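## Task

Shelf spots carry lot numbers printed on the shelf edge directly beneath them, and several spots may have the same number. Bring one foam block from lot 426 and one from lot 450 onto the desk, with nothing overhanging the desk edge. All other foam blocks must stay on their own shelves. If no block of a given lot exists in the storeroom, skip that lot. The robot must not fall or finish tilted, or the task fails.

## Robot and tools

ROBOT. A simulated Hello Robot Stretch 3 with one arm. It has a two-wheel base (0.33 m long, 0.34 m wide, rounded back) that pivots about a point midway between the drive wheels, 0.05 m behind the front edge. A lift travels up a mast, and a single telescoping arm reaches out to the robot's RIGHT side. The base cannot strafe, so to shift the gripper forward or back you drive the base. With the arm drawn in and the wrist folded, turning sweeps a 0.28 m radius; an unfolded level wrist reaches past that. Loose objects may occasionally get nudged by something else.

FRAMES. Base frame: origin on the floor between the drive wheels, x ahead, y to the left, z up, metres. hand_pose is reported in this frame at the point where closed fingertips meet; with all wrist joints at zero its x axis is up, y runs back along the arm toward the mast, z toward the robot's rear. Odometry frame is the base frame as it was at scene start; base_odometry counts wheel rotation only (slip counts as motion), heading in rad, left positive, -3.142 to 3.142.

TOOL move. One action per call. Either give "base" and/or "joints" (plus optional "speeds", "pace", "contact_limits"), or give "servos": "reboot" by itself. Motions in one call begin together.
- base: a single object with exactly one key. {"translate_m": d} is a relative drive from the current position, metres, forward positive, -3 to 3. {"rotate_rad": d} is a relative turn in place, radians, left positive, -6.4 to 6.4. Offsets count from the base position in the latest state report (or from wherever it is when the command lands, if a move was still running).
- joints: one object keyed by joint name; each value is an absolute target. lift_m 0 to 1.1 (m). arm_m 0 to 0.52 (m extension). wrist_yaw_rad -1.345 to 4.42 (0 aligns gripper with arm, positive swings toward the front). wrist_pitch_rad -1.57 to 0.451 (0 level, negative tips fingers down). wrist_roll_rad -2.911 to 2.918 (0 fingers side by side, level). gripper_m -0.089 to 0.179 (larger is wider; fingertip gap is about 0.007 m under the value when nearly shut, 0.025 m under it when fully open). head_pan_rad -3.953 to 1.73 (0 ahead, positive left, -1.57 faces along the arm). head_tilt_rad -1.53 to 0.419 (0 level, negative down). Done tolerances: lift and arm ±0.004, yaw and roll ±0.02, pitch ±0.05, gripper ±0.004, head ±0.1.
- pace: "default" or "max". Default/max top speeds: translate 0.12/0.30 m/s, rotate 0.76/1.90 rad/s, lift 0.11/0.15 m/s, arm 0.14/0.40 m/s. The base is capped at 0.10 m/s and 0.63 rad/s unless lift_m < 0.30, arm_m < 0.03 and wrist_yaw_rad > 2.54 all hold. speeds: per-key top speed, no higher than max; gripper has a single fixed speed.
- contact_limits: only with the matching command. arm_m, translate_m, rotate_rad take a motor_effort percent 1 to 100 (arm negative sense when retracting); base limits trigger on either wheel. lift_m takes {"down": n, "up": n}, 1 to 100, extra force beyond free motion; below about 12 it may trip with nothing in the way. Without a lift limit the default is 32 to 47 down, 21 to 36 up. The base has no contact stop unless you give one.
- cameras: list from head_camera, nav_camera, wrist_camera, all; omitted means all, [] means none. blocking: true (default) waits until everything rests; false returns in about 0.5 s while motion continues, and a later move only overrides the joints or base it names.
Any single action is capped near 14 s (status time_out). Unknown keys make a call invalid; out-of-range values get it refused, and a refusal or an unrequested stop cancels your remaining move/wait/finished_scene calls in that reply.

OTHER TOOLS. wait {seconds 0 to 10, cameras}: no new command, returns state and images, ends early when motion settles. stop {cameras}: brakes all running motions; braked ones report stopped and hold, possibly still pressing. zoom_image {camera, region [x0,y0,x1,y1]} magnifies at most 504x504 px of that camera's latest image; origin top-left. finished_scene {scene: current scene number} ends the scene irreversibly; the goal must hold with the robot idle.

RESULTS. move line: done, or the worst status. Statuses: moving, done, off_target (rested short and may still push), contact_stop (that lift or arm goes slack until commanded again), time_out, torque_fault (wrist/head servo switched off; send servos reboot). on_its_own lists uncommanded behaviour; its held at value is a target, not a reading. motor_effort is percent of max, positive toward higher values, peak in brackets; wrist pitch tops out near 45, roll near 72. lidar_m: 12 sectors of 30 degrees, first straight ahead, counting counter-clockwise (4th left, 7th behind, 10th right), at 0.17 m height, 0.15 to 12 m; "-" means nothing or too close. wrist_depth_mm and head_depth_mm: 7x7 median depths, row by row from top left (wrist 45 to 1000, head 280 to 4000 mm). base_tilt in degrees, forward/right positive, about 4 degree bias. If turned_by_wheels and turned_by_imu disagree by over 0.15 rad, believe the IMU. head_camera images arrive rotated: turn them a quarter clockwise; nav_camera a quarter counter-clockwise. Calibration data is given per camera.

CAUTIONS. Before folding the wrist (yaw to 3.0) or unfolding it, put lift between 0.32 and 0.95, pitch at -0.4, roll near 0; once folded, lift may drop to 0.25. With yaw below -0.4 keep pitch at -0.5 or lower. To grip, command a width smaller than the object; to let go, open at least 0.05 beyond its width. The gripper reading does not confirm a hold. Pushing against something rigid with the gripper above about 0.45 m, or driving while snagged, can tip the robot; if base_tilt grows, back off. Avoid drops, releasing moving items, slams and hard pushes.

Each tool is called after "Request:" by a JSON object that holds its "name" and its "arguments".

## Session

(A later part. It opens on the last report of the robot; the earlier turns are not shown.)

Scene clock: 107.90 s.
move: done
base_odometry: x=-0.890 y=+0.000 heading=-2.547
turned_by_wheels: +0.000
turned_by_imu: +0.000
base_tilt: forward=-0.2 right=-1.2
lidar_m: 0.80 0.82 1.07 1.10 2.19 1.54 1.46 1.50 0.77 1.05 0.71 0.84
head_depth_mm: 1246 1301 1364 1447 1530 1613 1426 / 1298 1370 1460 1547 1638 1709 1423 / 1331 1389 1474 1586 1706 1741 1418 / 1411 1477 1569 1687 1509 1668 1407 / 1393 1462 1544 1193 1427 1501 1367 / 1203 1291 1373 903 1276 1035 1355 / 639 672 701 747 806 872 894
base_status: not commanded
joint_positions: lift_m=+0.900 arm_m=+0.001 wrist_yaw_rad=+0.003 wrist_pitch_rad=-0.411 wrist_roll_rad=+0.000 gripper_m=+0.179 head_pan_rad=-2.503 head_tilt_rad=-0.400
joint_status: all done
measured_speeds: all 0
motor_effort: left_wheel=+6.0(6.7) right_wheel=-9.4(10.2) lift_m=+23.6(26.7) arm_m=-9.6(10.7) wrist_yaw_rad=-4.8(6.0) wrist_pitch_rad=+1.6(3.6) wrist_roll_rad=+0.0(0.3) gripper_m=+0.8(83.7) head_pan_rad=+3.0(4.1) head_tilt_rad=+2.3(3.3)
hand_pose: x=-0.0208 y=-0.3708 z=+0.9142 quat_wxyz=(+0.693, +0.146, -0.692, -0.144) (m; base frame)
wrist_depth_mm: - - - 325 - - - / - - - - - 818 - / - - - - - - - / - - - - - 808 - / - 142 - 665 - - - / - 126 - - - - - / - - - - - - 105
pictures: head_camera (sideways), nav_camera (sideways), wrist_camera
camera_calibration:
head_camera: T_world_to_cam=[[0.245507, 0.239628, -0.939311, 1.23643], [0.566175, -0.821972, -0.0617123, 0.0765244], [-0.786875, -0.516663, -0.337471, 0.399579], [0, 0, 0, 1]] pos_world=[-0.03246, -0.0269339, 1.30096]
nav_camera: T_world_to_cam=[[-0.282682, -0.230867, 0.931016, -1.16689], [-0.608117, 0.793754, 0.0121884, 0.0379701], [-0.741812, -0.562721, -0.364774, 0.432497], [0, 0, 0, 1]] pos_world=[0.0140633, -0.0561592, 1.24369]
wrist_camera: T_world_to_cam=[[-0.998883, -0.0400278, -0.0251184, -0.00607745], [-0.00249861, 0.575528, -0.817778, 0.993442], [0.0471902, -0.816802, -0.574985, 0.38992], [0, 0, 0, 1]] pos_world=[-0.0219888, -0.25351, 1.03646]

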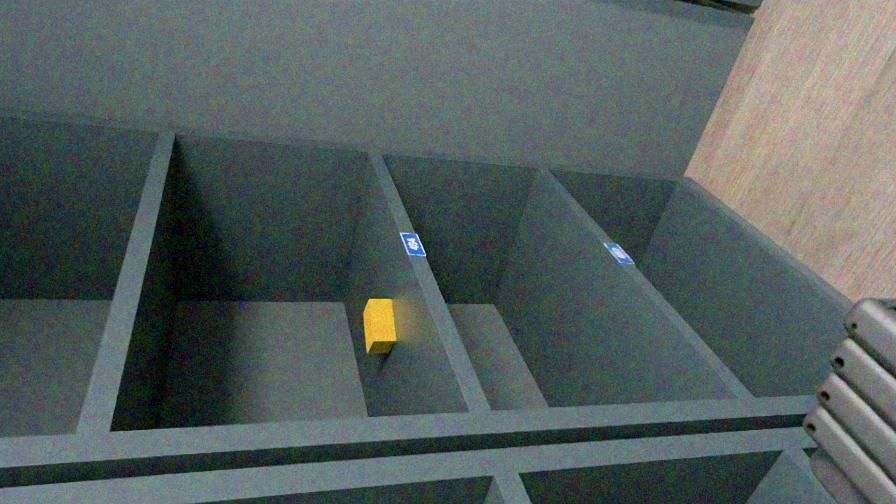

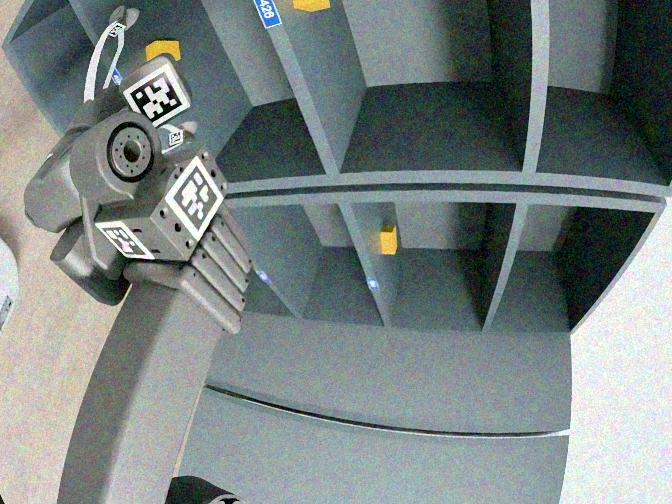

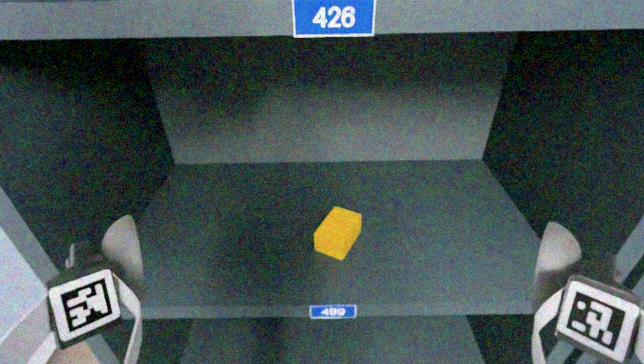

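Request:
{"name": "move", "arguments": {"joints": {"lift_m":1.06,"head_pan_rad":-1.57}, "pace": "max", "cameras": ["head_camera","wrist_camera"]}}

Request:
{"name": "zoom_image", "arguments": {"camera": "wrist_camera", "region": [220, 140, 440, 320]}}

Request:
{"name": "zoom_image", "arguments": {"camera": "head_camera", "region": [420, 180, 560, 310]}}

Scene clock: 124.40 s.
move: done
base_odometry: x=-0.890 y=+0.000 heading=-2.547
turned_by_wheels: +0.000
turned_by_imu: +0.000
base_tilt: forward=-0.4 right=-1.2
lidar_m: 0.80 0.82 1.07 1.10 2.19 1.54 1.46 1.50 0.76 1.06 0.71 0.84
head_depth_mm: 554 954 1016 - - - - / 565 947 1017 1064 - - - / 577 939 1009 1048 - - - / 587 937 1006 1009 1186 - 833 / 527 930 995 916 1148 978 835 / 539 929 981 896 644 1004 824 / 554 921 984 885 1134 1032 822
base_status: not commanded
joint_positions: lift_m=+1.060 arm_m=+0.001 wrist_yaw_rad=+0.003 wrist_pitch_rad=-0.413 wrist_roll_rad=+0.000 gripper_m=+0.179 head_pan_rad=-1.563 head_tilt_rad=-0.400
joint_status: all done
measured_speeds: all 0
motor_effort: left_wheel=+6.0(6.6) right_wheel=-9.5(9.8) lift_m=+26.4(34.2) arm_m=-7.2(8.3) wrist_yaw_rad=-2.5(4.4) wrist_pitch_rad=+2.1(2.1) wrist_roll_rad=+0.3(0.3) gripper_m=+0.8(1.1) head_pan_rad=-3.3(6.0) head_tilt_rad=+0.4(2.1)
hand_pose: x=-0.0209 y=-0.3705 z=+1.0737 quat_wxyz=(+0.693, +0.146, -0.691, -0.144) (m; base frame)
wrist_depth_mm: - - - - - - - / - - - - - - - / - - - - - - - / - - - - - - - / - 142 - - - 892 - / - 126 - 776 - - - / - - - - - - 105
pictures: head_camera (sideways), wrist_camera
camera_calibration:
head_camera: T_world_to_cam=[[-0.0489764, 0.339538, -0.939316, 1.23824], [0.997737, -0.0267507, -0.0616922, 0.0738588], [-0.0460742, -0.940212, -0.33746, 0.395029], [0, 0, 0, 1]] pos_world=[0.0051535, -0.0470424, 1.30096]
wrist_camera: T_world_to_cam=[[-0.998892, -0.0397578, -0.0251642, -0.00194036], [-0.00239721, 0.577121, -0.816655, 1.12319], [0.0469912, -0.81569, -0.576577, 0.483983], [0, 0, 0, 1]] pos_world=[-0.0219886, -0.253512, 1.19626]

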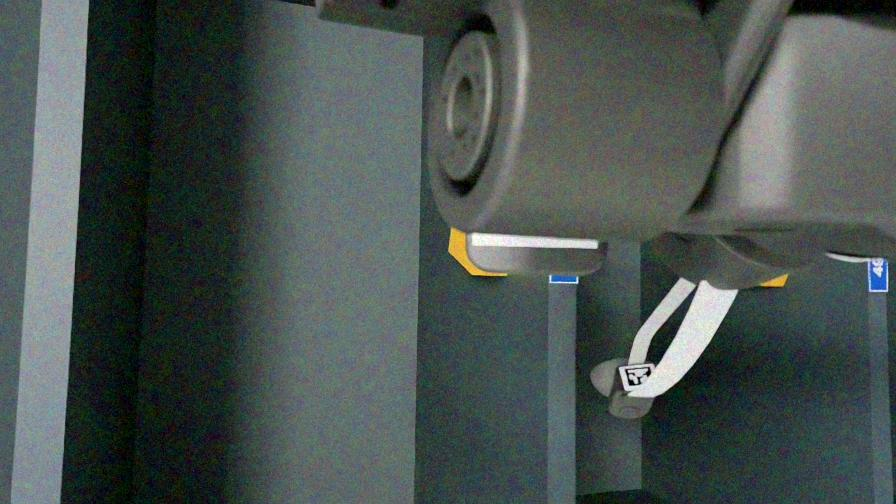

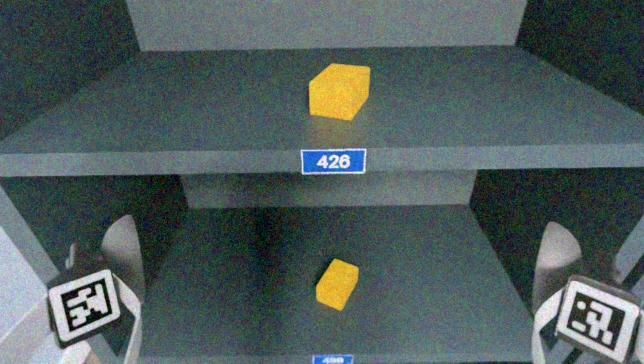

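Scaled by 2.291.

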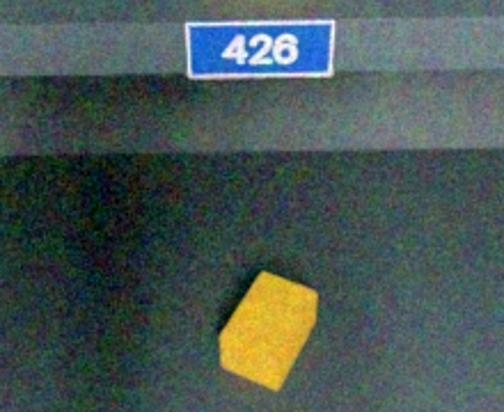

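Scaled by 3.600 from the camera's 896x504 image, which has a finer 1280x720 frame.

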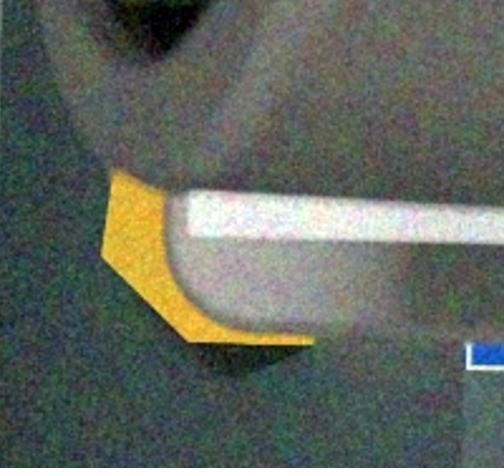

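Zoom the actual box.

Request:
{"name": "zoom_image", "arguments": {"camera": "wrist_camera", "region": [280, 40, 400, 140]}}

Scaled by 4.200.

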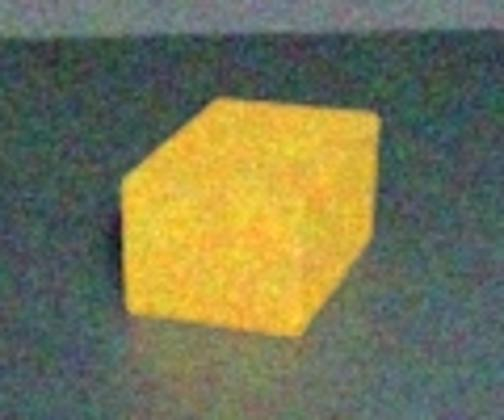

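Request:
{"name": "move", "arguments": {"base": {"translate_m":0.073}, "joints": {"wrist_yaw_rad":-0.33,"lift_m":1.008}, "cameras": []}}

Request:
{"name": "move", "arguments": {"joints": {"arm_m":0.2}, "contact_limits": {"arm_m":35}, "cameras": ["wrist_camera"]}}

Scene clock: 150.70 s.
move: done
base_odometry: x=-0.950 y=-0.041 heading=-2.547
turned_by_wheels: +0.000
turned_by_imu: +0.000
base_tilt: forward=-0.4 right=-1.3
lidar_m: 0.73 0.75 1.01 1.05 2.30 1.61 1.53 1.58 0.81 1.05 0.67 0.77
head_depth_mm: 553 959 1021 962 716 - - / 562 948 1012 947 670 - - / 575 940 1004 932 661 - - / 519 938 1001 924 696 394 811 / 526 931 993 913 688 1048 831 / 538 927 986 894 684 1042 829 / 551 911 971 887 675 1001 826
base_status: done
joint_positions: lift_m=+1.008 arm_m=+0.001 wrist_yaw_rad=-0.327 wrist_pitch_rad=-0.413 wrist_roll_rad=+0.000 gripper_m=+0.179 head_pan_rad=-1.570 head_tilt_rad=-0.400
joint_status: all done
measured_speeds: all 0
motor_effort: left_wheel=+3.7(10.8) right_wheel=+5.8(8.7) lift_m=+24.9(25.9) arm_m=-5.4(6.5) wrist_yaw_rad=-2.5(6.2) wrist_pitch_rad=+2.0(2.1) wrist_roll_rad=+0.0(0.3) gripper_m=+0.9(1.1) head_pan_rad=-3.1(3.8) head_tilt_rad=-0.6(1.4)
hand_pose: x=-0.0938 y=-0.3586 z=+1.0217 quat_wxyz=(+0.659, +0.031, -0.706, -0.256) (m; base frame)
wrist_depth_mm: - - - - - - - / - - - - - - - / - - 385 - - - - / - - - - - - - / - 142 - - - - - / - 126 - - - - - / - - - - - - 105
pictures: none
No camera images: "cameras" was empty.

Scene clock: 153.40 s.
move: done
base_odometry: x=-0.950 y=-0.041 heading=-2.547
turned_by_wheels: +0.000
turned_by_imu: +0.000
base_tilt: forward=-0.4 right=-1.1
lidar_m: 0.73 0.75 1.01 1.05 2.30 1.62 1.53 1.57 0.81 1.05 0.67 0.77
head_depth_mm: 553 955 1020 323 1139 1071 875 / 564 945 1015 296 315 1063 869 / 577 944 1003 299 307 1058 864 / 517 934 998 324 314 1057 836 / 527 928 992 909 689 1048 829 / 537 919 984 898 683 1042 826 / 550 908 969 889 676 1004 822
base_status: not commanded
joint_positions: lift_m=+1.008 arm_m=+0.200 wrist_yaw_rad=-0.327 wrist_pitch_rad=-0.413 wrist_roll_rad=+0.000 gripper_m=+0.179 head_pan_rad=-1.570 head_tilt_rad=-0.400
joint_status: all done
measured_speeds: all 0
motor_effort: left_wheel=+3.6(4.0) right_wheel=+5.2(6.3) lift_m=+28.8(29.7) arm_m=+11.9(14.0) wrist_yaw_rad=-2.1(4.7) wrist_pitch_rad=+2.0(2.1) wrist_roll_rad=-0.3(0.3) gripper_m=+0.2(1.1) head_pan_rad=-2.6(3.6) head_tilt_rad=-2.2(2.2)
contact_limits: arm_m 35 (drawing in: default 31, maximum 55; extending or still: default 39, maximum 69)
hand_pose: x=-0.0939 y=-0.5580 z=+1.0217 quat_wxyz=(+0.659, +0.031, -0.706, -0.256) (m; base frame)
wrist_depth_mm: - - - - - - - / - - - - - - - / - - - - - - - / - - - - - - - / - 143 218 233 - - - / - 139 - - - 718 - / - - - - - - 105
pictures: wrist_camera
camera_calibration:
wrist_camera: T_world_to_cam=[[-0.957806, 0.28631, -0.0251951, 0.102226], [0.184914, 0.546737, -0.81663, 1.1893], [-0.220034, -0.786832, -0.576611, 0.295636], [0, 0, 0, 1]] pos_world=[-0.0569555, -0.446888, 1.14426]

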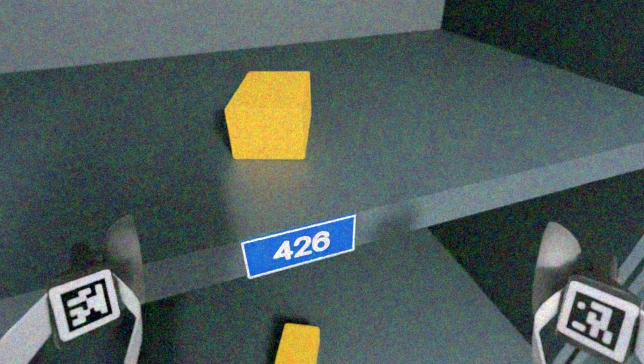

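Request:
{"name": "move", "arguments": {"joints": {"arm_m":0.385}, "contact_limits": {"arm_m":30}, "cameras": ["wrist_camera"]}}

Scene clock: 170.10 s.
move: done
base_odometry: x=-0.950 y=-0.041 heading=-2.547
turned_by_wheels: +0.000
turned_by_imu: +0.000
base_tilt: forward=-0.4 right=-1.1
lidar_m: 0.73 0.75 1.01 1.05 2.30 1.62 1.53 1.57 0.81 1.05 0.67 0.77
head_depth_mm: 554 955 1018 - 1193 1073 877 / 565 948 992 650 709 1070 869 / 578 937 508 469 701 1059 864 / 518 934 990 492 696 1055 834 / 527 929 996 909 689 1044 828 / 539 925 987 899 683 1045 829 / 550 906 971 890 676 995 823
base_status: not commanded
joint_positions: lift_m=+1.008 arm_m=+0.385 wrist_yaw_rad=-0.327 wrist_pitch_rad=-0.413 wrist_roll_rad=+0.000 gripper_m=+0.179 head_pan_rad=-1.570 head_tilt_rad=-0.400
joint_status: all done
measured_speeds: all 0
motor_effort: left_wheel=+3.2(4.0) right_wheel=+6.1(6.1) lift_m=+27.8(29.7) arm_m=+12.2(14.7) wrist_yaw_rad=-3.2(4.2) wrist_pitch_rad=+2.1(2.1) wrist_roll_rad=+0.0(0.3) gripper_m=+0.4(1.0) head_pan_rad=-2.0(3.3) head_tilt_rad=-3.5(3.7)
contact_limits: arm_m 30 (drawing in: default 31, maximum 55; extending or still: default 39, maximum 69)
hand_pose: x=-0.0939 y=-0.7430 z=+1.0217 quat_wxyz=(+0.659, +0.031, -0.706, -0.256) (m; base frame)
wrist_depth_mm: 334 - - - - 504 - / - - - - - - - / - - - - - - - / - - - 178 - - - / - 142 - 153 151 - - / - 126 - 129 129 - - / 154 158 161 132 135 159 105
pictures: wrist_camera
camera_calibration:
wrist_camera: T_world_to_cam=[[-0.957806, 0.28631, -0.0251951, 0.155194], [0.184914, 0.546737, -0.81663, 1.29045], [-0.220034, -0.786832, -0.576611, 0.150072], [0, 0, 0, 1]] pos_world=[-0.0569555, -0.631888, 1.14426]

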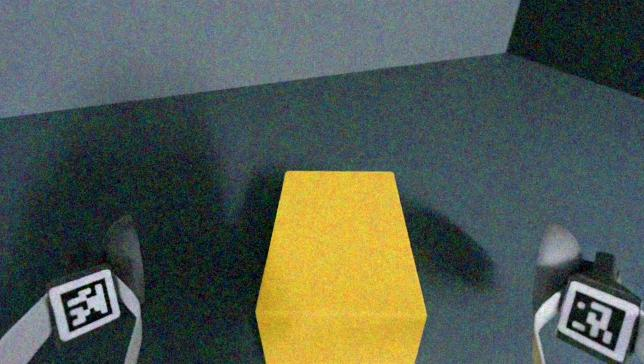

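Request:
{"name": "move", "arguments": {"joints": {"gripper_m":0.03}, "cameras": ["wrist_camera"]}}

Request:
{"name": "move", "arguments": {"joints": {"lift_m":1.07}, "speeds": {"lift_m":0.06}, "cameras": ["wrist_camera"]}}

Scene clock: 177.00 s.
move: done
base_odometry: x=-0.950 y=-0.041 heading=-2.547
turned_by_wheels: +0.000
turned_by_imu: +0.000
base_tilt: forward=-0.3 right=-1.2
lidar_m: 0.73 0.75 1.01 1.05 2.30 1.62 1.53 1.57 0.81 1.05 0.67 0.77
head_depth_mm: 556 957 1022 - 1206 1075 874 / 566 946 985 754 706 1064 866 / 578 941 502 469 701 1056 864 / 519 935 986 491 694 1051 836 / 528 927 993 908 688 1044 833 / 540 921 987 898 683 1045 826 / 550 912 972 886 677 995 825
base_status: not commanded
joint_positions: lift_m=+1.008 arm_m=+0.385 wrist_yaw_rad=-0.328 wrist_pitch_rad=-0.401 wrist_roll_rad=+0.000 gripper_m=+0.031 head_pan_rad=-1.570 head_tilt_rad=-0.400
joint_status: all done
measured_speeds: all 0
motor_effort: left_wheel=+3.5(3.9) right_wheel=+5.1(5.9) lift_m=+23.4(25.0) arm_m=+8.4(10.1) wrist_yaw_rad=-0.9(4.3) wrist_pitch_rad=-0.3(2.1) wrist_roll_rad=-0.3(0.4) gripper_m=-13.2(86.2) head_pan_rad=-2.2(2.6) head_tilt_rad=-4.0(4.9)
contact_limits: arm_m 30 (drawing in: default 31, maximum 55; extending or still: default 39, maximum 69)
hand_pose: x=-0.0945 y=-0.7444 z=+1.0245 quat_wxyz=(+0.661, +0.026, -0.706, -0.252) (m; base frame)
wrist_depth_mm: 334 - - - - 505 - / - - - - - - - / - - - - - - - / - - - 181 - - - / - - 154 157 148 - - / - - 129 131 126 - - / 162 102 161 132 155 154 166
pictures: wrist_camera
camera_calibration:
wrist_camera: T_world_to_cam=[[-0.957698, 0.286673, -0.0251419, 0.155308], [0.182331, 0.536875, -0.823724, 1.29334], [-0.222642, -0.793463, -0.566433, 0.134865], [0, 0, 0, 1]] pos_world=[-0.0570505, -0.631874, 1.14565]

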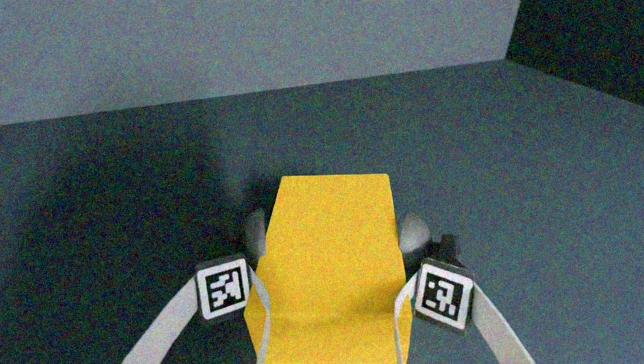

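Scene clock: 178.63 s.
move: done
base_odometry: x=-0.950 y=-0.041 heading=-2.547
turned_by_wheels: +0.000
turned_by_imu: +0.000
base_tilt: forward=-0.4 right=-1.3
lidar_m: 0.73 0.75 1.01 1.05 2.30 1.61 1.53 1.57 0.81 1.05 0.67 0.77
head_depth_mm: 558 955 - 958 714 1071 876 / 568 952 460 943 710 1067 870 / 579 935 442 694 701 1058 863 / 517 934 466 791 694 1052 833 / 530 927 992 908 687 1052 833 / 543 921 982 895 681 1039 824 / 552 909 968 885 674 998 823
base_status: not commanded
joint_positions: lift_m=+1.070 arm_m=+0.385 wrist_yaw_rad=-0.328 wrist_pitch_rad=-0.414 wrist_roll_rad=+0.000 gripper_m=+0.031 head_pan_rad=-1.570 head_tilt_rad=-0.400
joint_status: all done
measured_speeds: all 0
motor_effort: left_wheel=+3.6(4.1) right_wheel=+4.9(5.9) lift_m=+26.9(32.8) arm_m=+6.6(8.8) wrist_yaw_rad=-2.9(3.6) wrist_pitch_rad=+2.1(2.2) wrist_roll_rad=-0.3(0.3) gripper_m=-12.9(13.7) head_pan_rad=-1.7(2.6) head_tilt_rad=-2.9(3.9)
contact_limits: arm_m 30 (drawing in: default 31, maximum 55; extending or still: default 39, maximum 69)
hand_pose: x=-0.0940 y=-0.7428 z=+1.0836 quat_wxyz=(+0.659, +0.031, -0.706, -0.257) (m; base frame)
wrist_depth_mm: 334 - - - - 507 - / - - - - - - - / - - - - - - - / - - - 181 - - - / - - 154 157 148 - - / - - 130 131 126 - - / - 94 - 133 127 105 -
pictures: wrist_camera
camera_calibration:
wrist_camera: T_world_to_cam=[[-0.957563, 0.287088, -0.0255864, 0.157635], [0.185826, 0.547068, -0.816202, 1.34076], [-0.220324, -0.786319, -0.5772, 0.18676], [0, 0, 0, 1]] pos_world=[-0.0570557, -0.63189, 1.20616]

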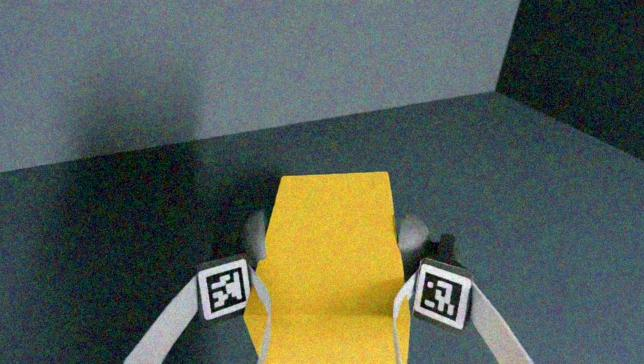

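Request:
{"name": "move", "arguments": {"joints": {"arm_m":0.0,"head_pan_rad":-2.4}, "cameras": ["head_camera"]}}

Request:
{"name": "zoom_image", "arguments": {"camera": "head_camera", "region": [350, 180, 700, 400]}}

Scene clock: 186.97 s.
move: done
base_odometry: x=-0.950 y=-0.041 heading=-2.547
turned_by_wheels: +0.000
turned_by_imu: +0.000
base_tilt: forward=-0.3 right=-1.2
lidar_m: 0.73 0.75 1.01 1.05 2.29 1.61 1.54 1.57 0.81 1.05 0.67 0.77
head_depth_mm: 1314 1383 1445 - - - 1425 / 1383 1444 1500 - - 1618 1421 / 1493 1540 - - - 1621 1411 / 1387 1461 - - - 1549 1368 / 710 755 - - 931 1019 - / 666 727 - - - - - / 707 809 - - - - -
base_status: not commanded
joint_positions: lift_m=+1.070 arm_m=+0.001 wrist_yaw_rad=-0.328 wrist_pitch_rad=-0.415 wrist_roll_rad=+0.000 gripper_m=+0.031 head_pan_rad=-2.400 head_tilt_rad=-0.400
joint_status: all done
measured_speeds: all 0
motor_effort: left_wheel=+3.3(4.0) right_wheel=+5.0(5.9) lift_m=+29.5(29.5) arm_m=-12.5(14.6) wrist_yaw_rad=-1.9(4.0) wrist_pitch_rad=+2.2(2.3) wrist_roll_rad=-0.3(0.5) gripper_m=-12.8(13.7) head_pan_rad=+2.9(5.0) head_tilt_rad=-0.9(2.4)
hand_pose: x=-0.0939 y=-0.3583 z=+1.0834 quat_wxyz=(+0.659, +0.031, -0.706, -0.257) (m; base frame)
wrist_depth_mm: - - - - - - - / - - - - - - - / - - - - - - - / - - 420 188 - - - / - - 154 157 148 - - / - - 130 131 126 - - / - 95 - 132 129 - -
pictures: head_camera (sideways)
camera_calibration:
head_camera: T_world_to_cam=[[0.219975, 0.264175, -0.939054, 1.23617], [0.647913, -0.759203, -0.0618048, 0.0761244], [-0.72926, -0.59483, -0.338168, 0.400177], [0, 0, 0, 1]] pos_world=[-0.0294149, -0.030734, 1.30086]

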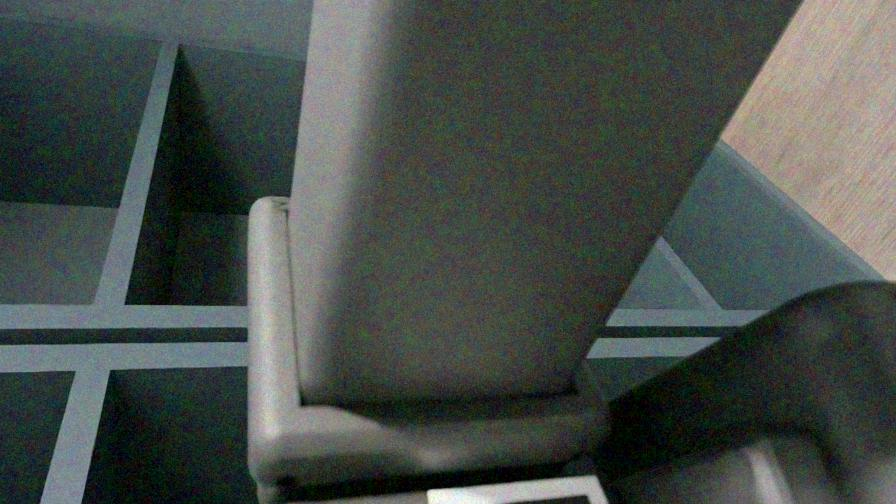

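Scaled by 1.440 from the camera's 896x504 image, which has a finer 1280x720 frame.

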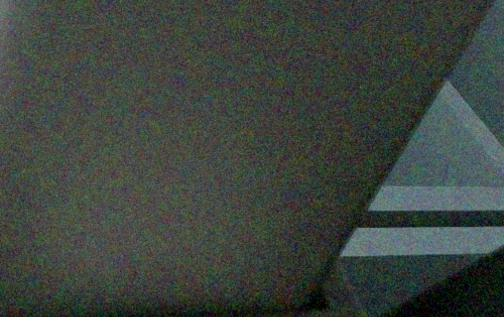

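Request:
{"name": "move", "arguments": {"base": {"translate_m":-0.68}, "joints": {"lift_m":0.88,"wrist_yaw_rad":0,"head_pan_rad":-2.0}, "cameras": ["head_camera"]}}

Request:
{"name": "move", "arguments": {"base": {"rotate_rad":1.57}, "joints": {"head_pan_rad":-1.57}, "cameras": ["head_camera"]}}

Scene clock: 207.60 s.
move: done
base_odometry: x=-0.387 y=+0.340 heading=-2.547
turned_by_wheels: +0.000
turned_by_imu: +0.000
base_tilt: forward=-0.4 right=-1.4
lidar_m: 1.40 1.44 1.36 3.62 1.29 0.90 0.86 0.88 1.07 0.64 0.65 1.17
head_depth_mm: 908 947 987 989 1073 1141 1217 / 1020 1068 1136 1031 1225 1152 1293 / 1045 1163 1251 936 1374 1065 1377 / 704 1098 1178 917 1347 1057 1286 / 708 1036 1115 861 1273 1048 913 / 624 991 1044 898 1213 1040 854 / 557 940 997 885 1121 1036 439
base_status: done
joint_positions: lift_m=+0.880 arm_m=+0.001 wrist_yaw_rad=-0.003 wrist_pitch_rad=-0.415 wrist_roll_rad=+0.000 gripper_m=+0.031 head_pan_rad=-2.000 head_tilt_rad=-0.400
joint_status: all done
measured_speeds: all 0
motor_effort: left_wheel=-2.0(10.2) right_wheel=-10.2(12.2) lift_m=+24.0(27.7) arm_m=-10.3(12.9) wrist_yaw_rad=+2.6(4.6) wrist_pitch_rad=+2.3(2.4) wrist_roll_rad=-0.3(0.4) gripper_m=-12.8(13.6) head_pan_rad=-2.8(4.5) head_tilt_rad=+2.4(3.6)
hand_pose: x=-0.0221 y=-0.3703 z=+0.8934 quat_wxyz=(+0.692, +0.145, -0.692, -0.147) (m; base frame)
wrist_depth_mm: - - - - - - - / - - - - - - - / - - - - - - 911 / - - - 181 - - - / - - 154 158 147 - - / - - 129 131 126 - - / - 102 130 133 126 115 990
pictures: head_camera (sideways)
camera_calibration:
head_camera: T_world_to_cam=[[0.099654, 0.329026, -0.939048, 1.23691], [0.89252, -0.446751, -0.0618173, 0.0746787], [-0.43986, -0.831959, -0.338183, 0.39838], [0, 0, 0, 1]] pos_world=[-0.0146839, -0.0421771, 1.30086]

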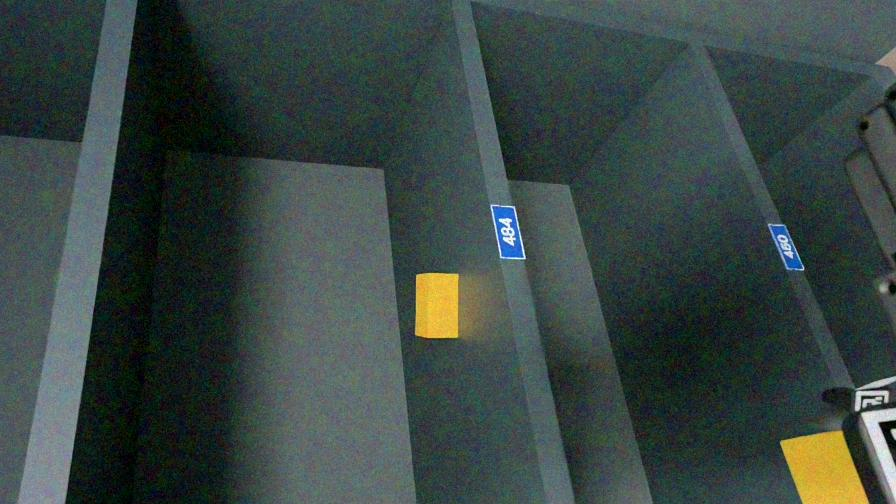

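Scene clock: 211.20 s.
move: done
base_odometry: x=-0.387 y=+0.340 heading=-0.978
turned_by_wheels: +1.570
turned_by_imu: +1.544
base_tilt: forward=-0.3 right=-1.2
lidar_m: 3.62 1.31 0.91 0.86 0.88 1.06 0.64 0.65 1.17 1.40 1.43 1.36
head_depth_mm: 1220 1312 1408 1514 1632 1735 1394 / 1200 1291 1394 1491 1624 1721 1417 / 1193 1279 1352 1453 1576 1677 1380 / 1181 1257 1340 1453 1564 1657 459 / 1171 1254 1331 1433 1543 1635 1359 / 1167 1239 1321 1415 1527 1623 1392 / 1154 1225 1311 1405 1512 1623 1386
base_status: done
joint_positions: lift_m=+0.880 arm_m=+0.001 wrist_yaw_rad=-0.002 wrist_pitch_rad=-0.415 wrist_roll_rad=+0.000 gripper_m=+0.031 head_pan_rad=-1.569 head_tilt_rad=-0.400
joint_status: all done
measured_speeds: all 0
motor_effort: left_wheel=-9.2(13.3) right_wheel=+8.5(12.9) lift_m=+23.8(24.9) arm_m=-11.7(12.8) wrist_yaw_rad=+0.9(2.9) wrist_pitch_rad=+2.3(2.4) wrist_roll_rad=-0.1(0.4) gripper_m=-12.9(13.5) head_pan_rad=-3.2(5.9) head_tilt_rad=+4.4(4.6)
hand_pose: x=-0.0221 y=-0.3703 z=+0.8934 quat_wxyz=(+0.692, +0.145, -0.692, -0.147) (m; base frame)
wrist_depth_mm: - - - - - - - / - - - - - - - / - - - - - - - / - - - 190 - - - / - - 156 157 153 - - / - - 130 131 126 - - / - 111 - 132 131 - -
pictures: head_camera (sideways)
camera_calibration:
head_camera: T_world_to_cam=[[-0.0468283, 0.340592, -0.939044, 1.23778], [0.997532, -0.0332887, -0.0618188, 0.0740246], [-0.0523145, -0.939622, -0.338192, 0.396086], [0, 0, 0, 1]] pos_world=[0.00484226, -0.0469424, 1.30086]

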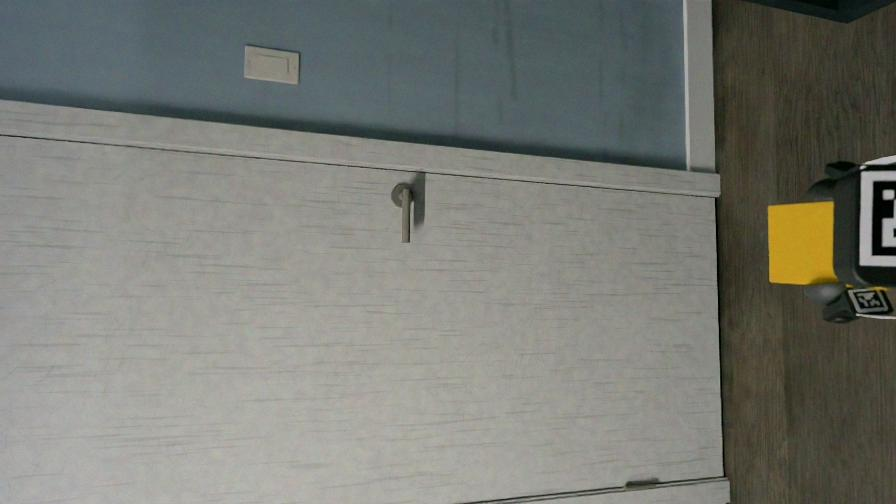

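Request:
{"name": "move", "arguments": {"base": {"translate_m":1.2}, "cameras": ["head_camera"]}}

Scene clock: 230.77 s.
move: done
base_odometry: x=+0.284 y=-0.655 heading=-0.978
turned_by_wheels: +0.000
turned_by_imu: +0.001
base_tilt: forward=-0.3 right=-1.2
lidar_m: 2.45 1.43 0.99 0.94 0.96 1.26 1.82 2.00 1.42 0.87 0.77 1.37
head_depth_mm: 1151 1237 1319 1420 1533 1630 1343 / 1151 1229 1313 1409 1500 810 1304 / 1138 1207 1302 1402 1095 803 658 / 1131 1196 1288 1377 1091 800 459 / 1121 1198 1273 1370 1078 797 668 / 1113 1182 1265 1358 1067 791 688 / 1105 1172 1250 1338 1060 784 686
base_status: done
joint_positions: lift_m=+0.880 arm_m=+0.001 wrist_yaw_rad=-0.002 wrist_pitch_rad=-0.415 wrist_roll_rad=+0.000 gripper_m=+0.031 head_pan_rad=-1.570 head_tilt_rad=-0.400
joint_status: not commanded
measured_speeds: all 0
motor_effort: left_wheel=+2.2(9.2) right_wheel=+8.8(13.9) lift_m=+25.9(25.9) arm_m=-2.4(10.4) wrist_yaw_rad=+1.0(3.6) wrist_pitch_rad=+2.2(2.4) wrist_roll_rad=-0.3(0.4) gripper_m=-12.9(13.6) head_pan_rad=-2.8(3.7) head_tilt_rad=+5.0(6.1)
hand_pose: x=-0.0221 y=-0.3703 z=+0.8934 quat_wxyz=(+0.692, +0.145, -0.692, -0.147) (m; base frame)
wrist_depth_mm: - - - - - - - / - - - - - - - / - - - - - - - / - - - 182 - - - / - - 154 157 147 - - / - - 129 131 126 - - / - 111 - 132 130 - -
pictures: head_camera (sideways)
camera_calibration:
head_camera: T_world_to_cam=[[-0.0465753, 0.340198, -0.9392, 1.23806], [0.997507, -0.0340611, -0.0618045, 0.0739772], [-0.0530159, -0.939737, -0.337764, 0.395558], [0, 0, 0, 1]] pos_world=[0.00484103, -0.0469445, 1.30096]

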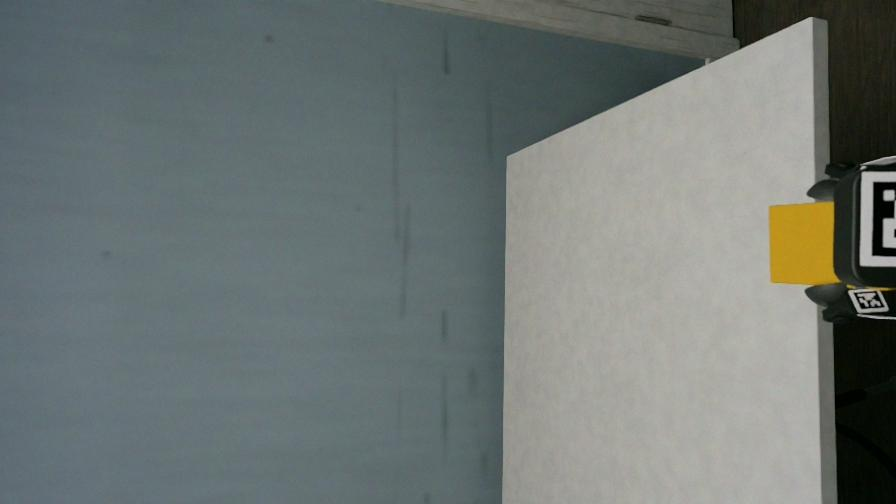

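Request:
{"name": "move", "arguments": {"joints": {"arm_m":0.37}, "contact_limits": {"arm_m":35}, "cameras": []}}

Request:
{"name": "move", "arguments": {"joints": {"lift_m":0.775}, "cameras": []}}

Request:
{"name": "move", "arguments": {"joints": {"lift_m":0.741}, "speeds": {"lift_m":0.03}, "contact_limits": {"lift_m":{"down":14}}, "cameras": ["wrist_camera"]}}

Scene clock: 248.97 s.
move: done
base_odometry: x=+0.284 y=-0.655 heading=-0.978
turned_by_wheels: +0.000
turned_by_imu: +0.000
base_tilt: forward=-0.3 right=-1.1
lidar_m: 2.45 1.43 0.99 0.94 0.96 1.25 1.82 2.01 1.42 0.88 0.77 1.37
head_depth_mm: 1161 1243 1324 1421 1524 311 - / 1144 1227 1308 1393 417 342 1302 / 1133 1210 1299 1365 494 805 1158 / 1130 1203 1280 1370 514 798 1142 / 1125 1189 1274 1373 1074 793 692 / 1115 1188 1267 1355 1073 788 686 / 1103 1170 1249 1333 1062 785 686
base_status: not commanded
joint_positions: lift_m=+0.880 arm_m=+0.370 wrist_yaw_rad=-0.002 wrist_pitch_rad=-0.415 wrist_roll_rad=+0.000 gripper_m=+0.031 head_pan_rad=-1.570 head_tilt_rad=-0.400
joint_status: all done
measured_speeds: all 0
motor_effort: left_wheel=+2.0(2.6) right_wheel=+8.1(9.4) lift_m=+25.6(26.4) arm_m=+12.8(14.8) wrist_yaw_rad=+2.2(3.1) wrist_pitch_rad=+2.3(2.4) wrist_roll_rad=-0.3(0.4) gripper_m=-13.1(13.4) head_pan_rad=-2.4(3.2) head_tilt_rad=+4.1(5.1)
contact_limits: arm_m 35 (drawing in: default 31, maximum 55; extending or still: default 39, maximum 69)
hand_pose: x=-0.0221 y=-0.7397 z=+0.8934 quat_wxyz=(+0.692, +0.145, -0.692, -0.147) (m; base frame)
wrist_depth_mm: - - - - - - - / - - - - - - - / - - - - - - - / - - - 181 - - - / - - 153 157 147 - - / - - 129 131 126 - - / - 95 - 133 126 105 -
pictures: none
No camera images: "cameras" was empty.

Scene clock: 250.77 s.
move: done
base_odometry: x=+0.284 y=-0.655 heading=-0.978
turned_by_wheels: +0.000
turned_by_imu: +0.000
base_tilt: forward=-0.3 right=-1.0
lidar_m: 2.45 1.43 0.99 0.94 0.96 1.25 1.82 2.00 1.43 0.87 0.77 1.36
head_depth_mm: 1166 1230 1320 1428 1533 1617 706 / 1149 1221 1308 1410 1486 451 356 / 1141 1221 1298 1398 1099 532 1165 / 1130 1207 1282 1383 1084 553 1142 / 1122 1192 1271 1374 1078 793 690 / 1110 1182 1265 1355 1067 790 688 / 1104 1172 1254 1334 1060 786 683
base_status: not commanded
joint_positions: lift_m=+0.775 arm_m=+0.370 wrist_yaw_rad=-0.002 wrist_pitch_rad=-0.415 wrist_roll_rad=+0.000 gripper_m=+0.031 head_pan_rad=-1.570 head_tilt_rad=-0.400
joint_status: all done
measured_speeds: all 0
motor_effort: left_wheel=+2.1(2.6) right_wheel=+8.8(9.0) lift_m=+23.1(26.9) arm_m=+12.0(13.6) wrist_yaw_rad=+1.7(3.0) wrist_pitch_rad=+2.3(2.4) wrist_roll_rad=-0.3(0.3) gripper_m=-12.9(13.3) head_pan_rad=-2.4(3.2) head_tilt_rad=+3.6(5.0)
contact_limits: arm_m 35 (drawing in: default 31, maximum 55; extending or still: default 39, maximum 69)
hand_pose: x=-0.0221 y=-0.7397 z=+0.7884 quat_wxyz=(+0.692, +0.145, -0.692, -0.147) (m; base frame)
wrist_depth_mm: - - - - - - - / - - - - - - - / - - - - - - - / - - - 182 - - - / - - 154 157 147 - - / - - 129 131 126 - - / - 94 - 132 126 106 -
pictures: none
No camera images: "cameras" was empty.

Scene clock: 252.33 s.
move: done
base_odometry: x=+0.284 y=-0.655 heading=-0.978
turned_by_wheels: +0.000
turned_by_imu: +0.000
base_tilt: forward=-0.5 right=-1.2
lidar_m: 2.45 1.43 1.00 0.94 0.96 1.25 1.82 2.00 1.42 0.88 0.77 1.37
head_depth_mm: 1164 1231 1330 1423 1515 1627 1312 / 1149 1221 1309 1414 1484 728 371 / 1142 1212 1300 1404 1099 537 1157 / 1130 1204 1282 1389 1087 561 1143 / 1122 1196 1275 1362 1079 796 691 / 1118 1183 1266 1355 1071 790 687 / 1105 1177 1249 1340 1064 786 685
base_status: not commanded
joint_positions: lift_m=+0.741 arm_m=+0.370 wrist_yaw_rad=-0.002 wrist_pitch_rad=-0.410 wrist_roll_rad=+0.000 gripper_m=+0.031 head_pan_rad=-1.570 head_tilt_rad=-0.400
joint_status: all done
measured_speeds: all 0
motor_effort: left_wheel=+1.9(2.6) right_wheel=+8.5(9.2) lift_m=+20.5(26.2) arm_m=+10.3(12.1) wrist_yaw_rad=+1.8(3.0) wrist_pitch_rad=+1.4(2.4) wrist_roll_rad=+0.1(0.3) gripper_m=-12.6(13.4) head_pan_rad=-2.2(3.1) head_tilt_rad=+3.9(4.8)
contact_limits: arm_m 35 (drawing in: default 31, maximum 55; extending or still: default 39, maximum 69); lift_m down 14 (down: maximum 72; up: maximum 65)
hand_pose: x=-0.0221 y=-0.7404 z=+0.7555 quat_wxyz=(+0.692, +0.143, -0.692, -0.145) (m; base frame)
wrist_depth_mm: - - - - - - - / - - - - - - - / - - - - - - - / - - - 182 - - - / - - 154 157 147 - - / - - 130 131 126 - - / - 94 - 132 126 106 -
pictures: wrist_camera
camera_calibration:
wrist_camera: T_world_to_cam=[[-0.999086, -0.0343772, -0.0253853, -0.0216984], [0.00104101, 0.574275, -0.818662, 1.07625], [0.0427214, -0.817941, -0.573714, -0.00501298], [0, 0, 0, 1]] pos_world=[-0.0225848, -0.62291, 0.87766]

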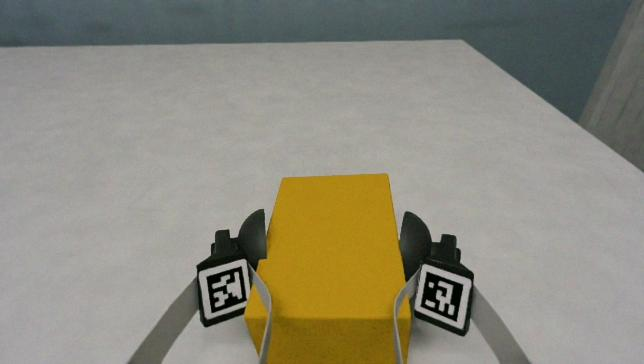

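Request:
{"name": "move", "arguments": {"joints": {"gripper_m":0.15}, "cameras": []}}

Request:
{"name": "move", "arguments": {"joints": {"lift_m":0.85}, "cameras": []}}

Request:
{"name": "move", "arguments": {"joints": {"arm_m":0.0}, "pace": "max", "cameras": ["head_camera"]}}

Request:
{"name": "move", "arguments": {"joints": {"wrist_yaw_rad":3.0,"wrist_pitch_rad":-0.4,"head_pan_rad":0.0,"head_tilt_rad":-0.2,"gripper_m":0.04}, "pace": "max", "cameras": ["nav_camera"]}}

Request:
{"name": "move", "arguments": {"joints": {"lift_m":0.27}, "pace": "max", "cameras": []}}

Scene clock: 264.37 s.
move: done
base_odometry: x=+0.284 y=-0.655 heading=-0.978
turned_by_wheels: +0.000
turned_by_imu: +0.000
base_tilt: forward=-0.3 right=-1.1
lidar_m: 2.45 1.43 0.99 0.94 0.96 1.25 1.82 2.00 1.42 0.88 0.77 1.37
head_depth_mm: 1159 1234 1319 1422 1529 1615 1313 / 1148 1219 1303 1407 1494 728 371 / 1139 1213 1297 1399 1097 538 1162 / 1133 1209 1277 1386 1081 560 1143 / 1120 1192 1278 1368 1078 787 692 / 1113 1187 1264 1359 1071 790 688 / 1099 1174 1249 1330 1057 785 684
base_status: not commanded
joint_positions: lift_m=+0.741 arm_m=+0.370 wrist_yaw_rad=-0.002 wrist_pitch_rad=-0.412 wrist_roll_rad=+0.000 gripper_m=+0.150 head_pan_rad=-1.570 head_tilt_rad=-0.400
joint_status: all done
measured_speeds: all 0
motor_effort: left_wheel=+2.1(2.7) right_wheel=+8.9(9.2) lift_m=+29.2(29.9) arm_m=+7.3(9.1) wrist_yaw_rad=+2.1(3.2) wrist_pitch_rad=+1.7(1.8) wrist_roll_rad=-0.2(0.3) gripper_m=+1.1(80.6) head_pan_rad=-2.7(3.4) head_tilt_rad=+4.2(4.6)
contact_limits: arm_m 35 (drawing in: default 31, maximum 55; extending or still: default 39, maximum 69); lift_m down 14 (down: maximum 72; up: maximum 65)
hand_pose: x=-0.0221 y=-0.7402 z=+0.7551 quat_wxyz=(+0.692, +0.144, -0.692, -0.146) (m; base frame)
wrist_depth_mm: - - - - - - - / - - - - - - - / - - - - - - - / - - - 182 - - - / - 145 - 157 157 141 - / - 125 - 133 130 124 - / - 119 - 132 126 - 111
pictures: none
No camera images: "cameras" was empty.

Scene clock: 266.20 s.
move: done
base_odometry: x=+0.284 y=-0.655 heading=-0.978
turned_by_wheels: +0.000
turned_by_imu: +0.000
base_tilt: forward=-0.1 right=-1.2
lidar_m: 2.45 1.43 1.00 0.94 0.96 1.25 1.82 2.00 1.42 0.87 0.77 1.37
head_depth_mm: 1160 1234 1319 1418 1528 359 - / 1153 1222 1316 1411 480 341 702 / 1143 1210 1301 1383 502 777 1159 / 1133 1196 1287 1383 529 771 1141 / 1118 1195 1282 1375 1077 794 689 / 1116 1181 1266 1358 1066 790 689 / 1102 1171 1258 1337 1060 783 686
base_status: not commanded
joint_positions: lift_m=+0.850 arm_m=+0.370 wrist_yaw_rad=-0.002 wrist_pitch_rad=-0.412 wrist_roll_rad=+0.000 gripper_m=+0.150 head_pan_rad=-1.570 head_tilt_rad=-0.400
joint_status: all done
measured_speeds: all 0
motor_effort: left_wheel=+1.9(2.7) right_wheel=+8.2(9.0) lift_m=+28.9(34.2) arm_m=+7.0(7.9) wrist_yaw_rad=+2.3(2.7) wrist_pitch_rad=+1.9(2.0) wrist_roll_rad=-0.1(0.4) gripper_m=+0.6(1.1) head_pan_rad=-2.5(2.9) head_tilt_rad=+3.8(4.8)
contact_limits: arm_m 35 (drawing in: default 31, maximum 55; extending or still: default 39, maximum 69)
hand_pose: x=-0.0221 y=-0.7401 z=+0.8639 quat_wxyz=(+0.692, +0.144, -0.692, -0.146) (m; base frame)
wrist_depth_mm: - - - - - - - / - - - - - - - / - - - - - - - / - - - - - - - / - 146 - - - 142 - / - 125 - - - 124 - / - 119 - - - - 111
pictures: none
No camera images: "cameras" was empty.

Scene clock: 268.40 s.
move: done
base_odometry: x=+0.284 y=-0.655 heading=-0.978
turned_by_wheels: +0.000
turned_by_imu: +0.000
base_tilt: forward=-0.3 right=-1.2
lidar_m: 2.45 1.43 0.99 0.94 0.96 1.25 1.82 2.01 1.42 0.88 0.77 1.37
head_depth_mm: 1154 1236 1325 1420 1529 1620 1347 / 1147 1225 1307 1409 1494 813 700 / 1141 1213 1298 1391 1093 806 1133 / 1131 1205 1282 1381 1092 796 693 / 1122 1197 1272 1373 1077 796 671 / 1110 1186 1265 1361 1069 793 669 / 1103 1171 1255 1340 1059 785 687
base_status: not commanded
joint_positions: lift_m=+0.850 arm_m=+0.001 wrist_yaw_rad=-0.002 wrist_pitch_rad=-0.414 wrist_roll_rad=+0.000 gripper_m=+0.150 head_pan_rad=-1.570 head_tilt_rad=-0.400
joint_status: all done
measured_speeds: all 0
motor_effort: left_wheel=+2.4(2.6) right_wheel=+8.5(9.0) lift_m=+25.5(29.8) arm_m=-11.2(13.8) wrist_yaw_rad=+2.1(3.1) wrist_pitch_rad=+2.0(2.1) wrist_roll_rad=-0.1(0.7) gripper_m=+0.8(1.2) head_pan_rad=-2.8(3.0) head_tilt_rad=+3.6(4.7)
hand_pose: x=-0.0221 y=-0.3705 z=+0.8636 quat_wxyz=(+0.692, +0.145, -0.692, -0.146) (m; base frame)
wrist_depth_mm: - - - - - - - / - - - - - - - / - - - 507 - - - / - - - - - - - / - 146 - - - 142 - / - 126 - - - 124 - / - - - - - 966 114
pictures: head_camera (sideways)
camera_calibration:
head_camera: T_world_to_cam=[[-0.0465753, 0.340198, -0.9392, 1.23806], [0.997507, -0.0340611, -0.0618045, 0.0739772], [-0.0530159, -0.939737, -0.337764, 0.395558], [0, 0, 0, 1]] pos_world=[0.00484103, -0.0469445, 1.30096]

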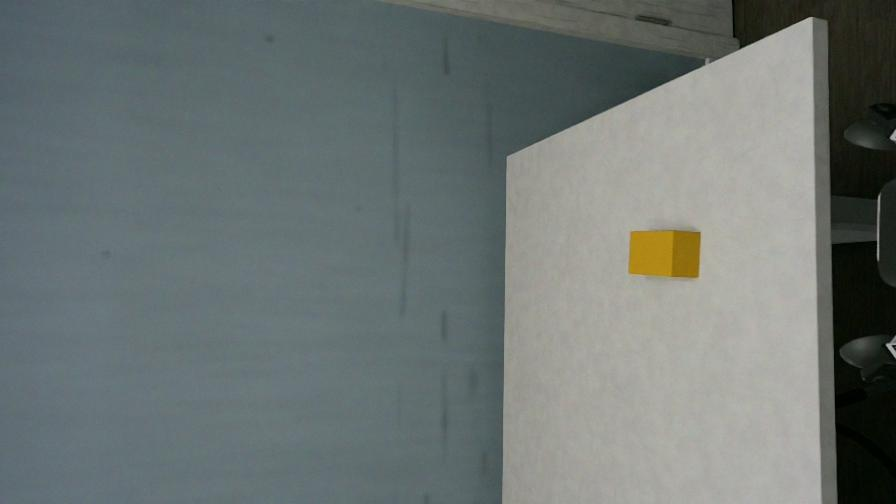

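Scene clock: 270.43 s.
move: done
base_odometry: x=+0.284 y=-0.655 heading=-0.978
turned_by_wheels: +0.000
turned_by_imu: +0.000
base_tilt: forward=-0.4 right=-1.4
lidar_m: 2.45 1.43 0.99 0.94 0.96 1.25 1.83 2.00 1.42 0.87 0.77 1.36
head_depth_mm: 2255 2306 2405 2477 2521 2255 1765 / 2237 2311 2389 2451 2547 2419 1752 / 2231 2299 2356 2429 2493 2349 1743 / 2202 2261 2347 2403 2477 2344 1721 / 2211 2243 2307 2380 2471 2333 1717 / 2174 2214 2290 2398 2400 2314 1721 / 2165 2222 2290 2340 2404 2305 1710
base_status: not commanded
joint_positions: lift_m=+0.850 arm_m=+0.001 wrist_yaw_rad=+2.997 wrist_pitch_rad=-0.414 wrist_roll_rad=+0.000 gripper_m=+0.040 head_pan_rad=+0.008 head_tilt_rad=-0.194
joint_status: all done
measured_speeds: translate_m=+0.000 rotate_rad=+0.000 lift_m=+0.000 arm_m=+0.000 wrist_yaw_rad=+0.000 wrist_pitch_rad=+0.000 wrist_roll_rad=+0.000 head_pan_rad=-0.024 head_tilt_rad=+0.000
motor_effort: left_wheel=+2.4(2.6) right_wheel=+8.3(8.9) lift_m=+29.5(29.8) arm_m=-8.0(11.8) wrist_yaw_rad=+2.7(7.0) wrist_pitch_rad=+2.1(4.4) wrist_roll_rad=-0.3(0.4) gripper_m=+0.3(81.7) head_pan_rad=-3.6(6.2) head_tilt_rad=-1.5(12.5)
hand_pose: x=+0.0112 y=+0.0771 z=+0.8636 quat_wxyz=(+0.195, +0.700, +0.095, +0.680) (m; base frame)
wrist_depth_mm: - 137 - - - - - / - 147 173 - - - - / - 161 - - - - - / - 186 - - - - - / - - 202 - - - - / - - 127 - 129 - - / - - 260 - - - -
pictures: nav_camera (sideways)
camera_calibration:
nav_camera: T_world_to_cam=[[0.166884, 0.0184715, 0.985803, -1.24118], [0.0212154, -0.99966, 0.0151397, 0.0303189], [0.985748, 0.0183876, -0.167219, 0.164827], [0, 0, 0, 1]] pos_world=[0.0440126, 0.0502044, 1.25066]

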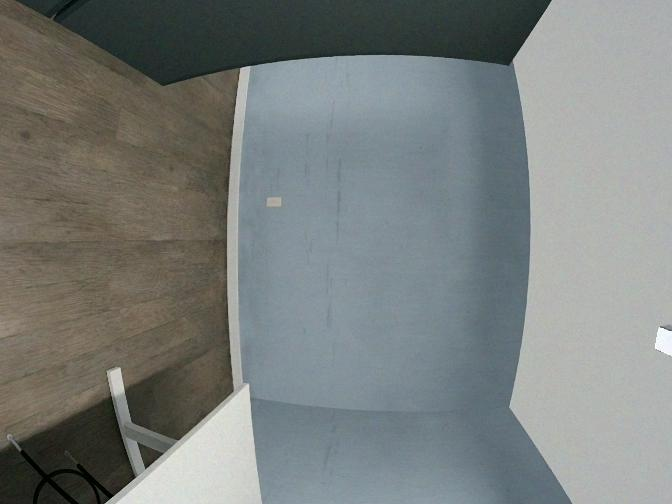

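Scene clock: 275.10 s.
move: done
base_odometry: x=+0.284 y=-0.655 heading=-0.978
turned_by_wheels: +0.000
turned_by_imu: +0.000
base_tilt: forward=-0.3 right=-1.2
lidar_m: 2.45 1.43 1.00 0.94 0.96 1.25 1.82 2.00 1.42 0.87 0.77 1.37
head_depth_mm: 2256 2349 2400 2481 2554 2265 1747 / 2253 2320 2383 2453 2550 2356 1733 / 2221 2297 2353 2453 2515 2359 1721 / 2205 2263 2347 2403 2478 2331 1704 / 2185 2240 2305 2375 2453 2305 1705 / 2165 2238 2288 2365 2447 2307 1699 / 2134 2219 2272 2338 2423 2276 1691
base_status: not commanded
joint_positions: lift_m=+0.270 arm_m=+0.001 wrist_yaw_rad=+2.997 wrist_pitch_rad=-0.414 wrist_roll_rad=+0.000 gripper_m=+0.040 head_pan_rad=+0.000 head_tilt_rad=-0.200
joint_status: all done
measured_speeds: all 0
motor_effort: left_wheel=+1.9(2.8) right_wheel=+8.3(9.2) lift_m=+26.1(31.0) arm_m=-0.9(8.7) wrist_yaw_rad=+2.9(3.2) wrist_pitch_rad=+2.1(2.3) wrist_roll_rad=-0.1(0.4) gripper_m=+0.3(1.3) head_pan_rad=-3.2(3.8) head_tilt_rad=-2.8(3.7)
hand_pose: x=+0.0111 y=+0.0770 z=+0.2835 quat_wxyz=(+0.195, +0.700, +0.095, +0.680) (m; base frame)
wrist_depth_mm: - 137 - - - - - / - 147 173 - - - - / 851 162 843 885 874 854 844 / 717 185 644 704 696 682 684 / 589 567 202 558 548 566 563 / 496 497 126 288 129 488 480 / 269 269 248 260 406 423 421
pictures: none
No camera images: "cameras" was empty.

Request:
{"name": "move", "arguments": {"base": {"translate_m":1.88}, "pace": "max", "cameras": []}}

Request:
{"name": "move", "arguments": {"base": {"rotate_rad":1.571}, "joints": {"head_pan_rad":0,"head_tilt_rad":-0.3}, "pace": "max", "cameras": ["nav_camera"]}}

Scene clock: 296.70 s.
move: done
base_odometry: x=+1.334 y=-2.215 heading=-0.978
turned_by_wheels: +0.000
turned_by_imu: +0.001
base_tilt: forward=-0.2 right=-1.2
lidar_m: 0.59 0.60 0.79 1.86 1.27 1.42 3.34 1.74 1.10 1.23 0.89 0.62
head_depth_mm: 517 532 547 566 585 604 625 / 511 526 543 558 579 598 618 / 506 521 537 555 572 593 613 / 501 517 533 548 566 586 605 / 498 513 525 544 562 579 599 / 493 508 523 538 556 572 593 / 490 503 519 533 551 568 586
base_status: done
joint_positions: lift_m=+0.270 arm_m=+0.001 wrist_yaw_rad=+2.998 wrist_pitch_rad=-0.414 wrist_roll_rad=+0.000 gripper_m=+0.040 head_pan_rad=+0.000 head_tilt_rad=-0.200
joint_status: not commanded
measured_speeds: all 0
motor_effort: left_wheel=-0.9(13.5) right_wheel=+8.3(13.7) lift_m=+25.4(29.8) arm_m=+11.6(12.4) wrist_yaw_rad=+1.1(3.2) wrist_pitch_rad=+2.1(2.3) wrist_roll_rad=+0.0(0.4) gripper_m=+0.6(0.9) head_pan_rad=-3.2(3.7) head_tilt_rad=+0.3(2.7)
hand_pose: x=+0.0110 y=+0.0770 z=+0.2835 quat_wxyz=(+0.195, +0.700, +0.095, +0.680) (m; base frame)
wrist_depth_mm: - 137 - - - - - / - 147 - - - - - / 912 162 833 878 871 820 - / 706 186 649 698 686 684 654 / 594 563 202 555 547 568 567 / 498 493 127 287 129 481 484 / 270 270 248 259 404 427 418
pictures: none
No camera images: "cameras" was empty.

Scene clock: 298.83 s.
move: done
base_odometry: x=+1.334 y=-2.215 heading=+0.592
turned_by_wheels: +1.571
turned_by_imu: +1.539
base_tilt: forward=-0.3 right=-1.3
lidar_m: 1.74 1.14 1.39 3.15 1.91 1.10 1.23 0.92 0.63 0.59 0.60 0.78
head_depth_mm: 1310 1296 1296 1284 1281 1284 1280 / 1762 1753 1738 1714 1717 1701 1504 / 2210 2287 2386 2534 2516 2030 1558 / 2193 2321 2434 2526 2631 1993 1539 / 2160 2282 2357 2517 2594 1996 1533 / 2140 2237 2356 2458 2566 1979 1524 / 2136 2239 2323 2440 2514 1888 1520
base_status: done
joint_positions: lift_m=+0.270 arm_m=+0.001 wrist_yaw_rad=+2.998 wrist_pitch_rad=-0.414 wrist_roll_rad=+0.000 gripper_m=+0.040 head_pan_rad=+0.000 head_tilt_rad=-0.300
joint_status: all done
measured_speeds: all 0
motor_effort: left_wheel=-7.4(14.9) right_wheel=+8.2(14.4) lift_m=+26.1(27.0) arm_m=+0.8(12.4) wrist_yaw_rad=+1.0(2.8) wrist_pitch_rad=+2.1(2.3) wrist_roll_rad=-0.2(0.4) gripper_m=+0.3(0.9) head_pan_rad=-2.7(3.4) head_tilt_rad=-2.6(3.7)
hand_pose: x=+0.0110 y=+0.0770 z=+0.2835 quat_wxyz=(+0.195, +0.700, +0.095, +0.680) (m; base frame)
wrist_depth_mm: - 137 - - - - - / - 148 - - - - - / 950 161 833 878 877 857 847 / 718 185 645 697 695 685 681 / 588 564 201 559 552 570 561 / 502 496 127 289 129 488 485 / 270 269 247 259 407 424 420
pictures: nav_camera (sideways)
camera_calibration:
nav_camera: T_world_to_cam=[[0.270477, 0.0170292, 0.962576, -1.21143], [0.0143292, -0.999804, 0.0136614, 0.0322565], [0.96262, 0.0100978, -0.270668, 0.299593], [0, 0, 0, 1]] pos_world=[0.0388087, 0.0498547, 1.24675]

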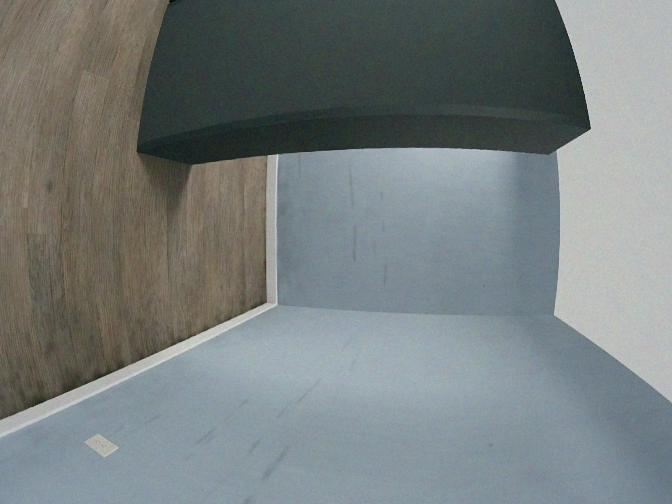

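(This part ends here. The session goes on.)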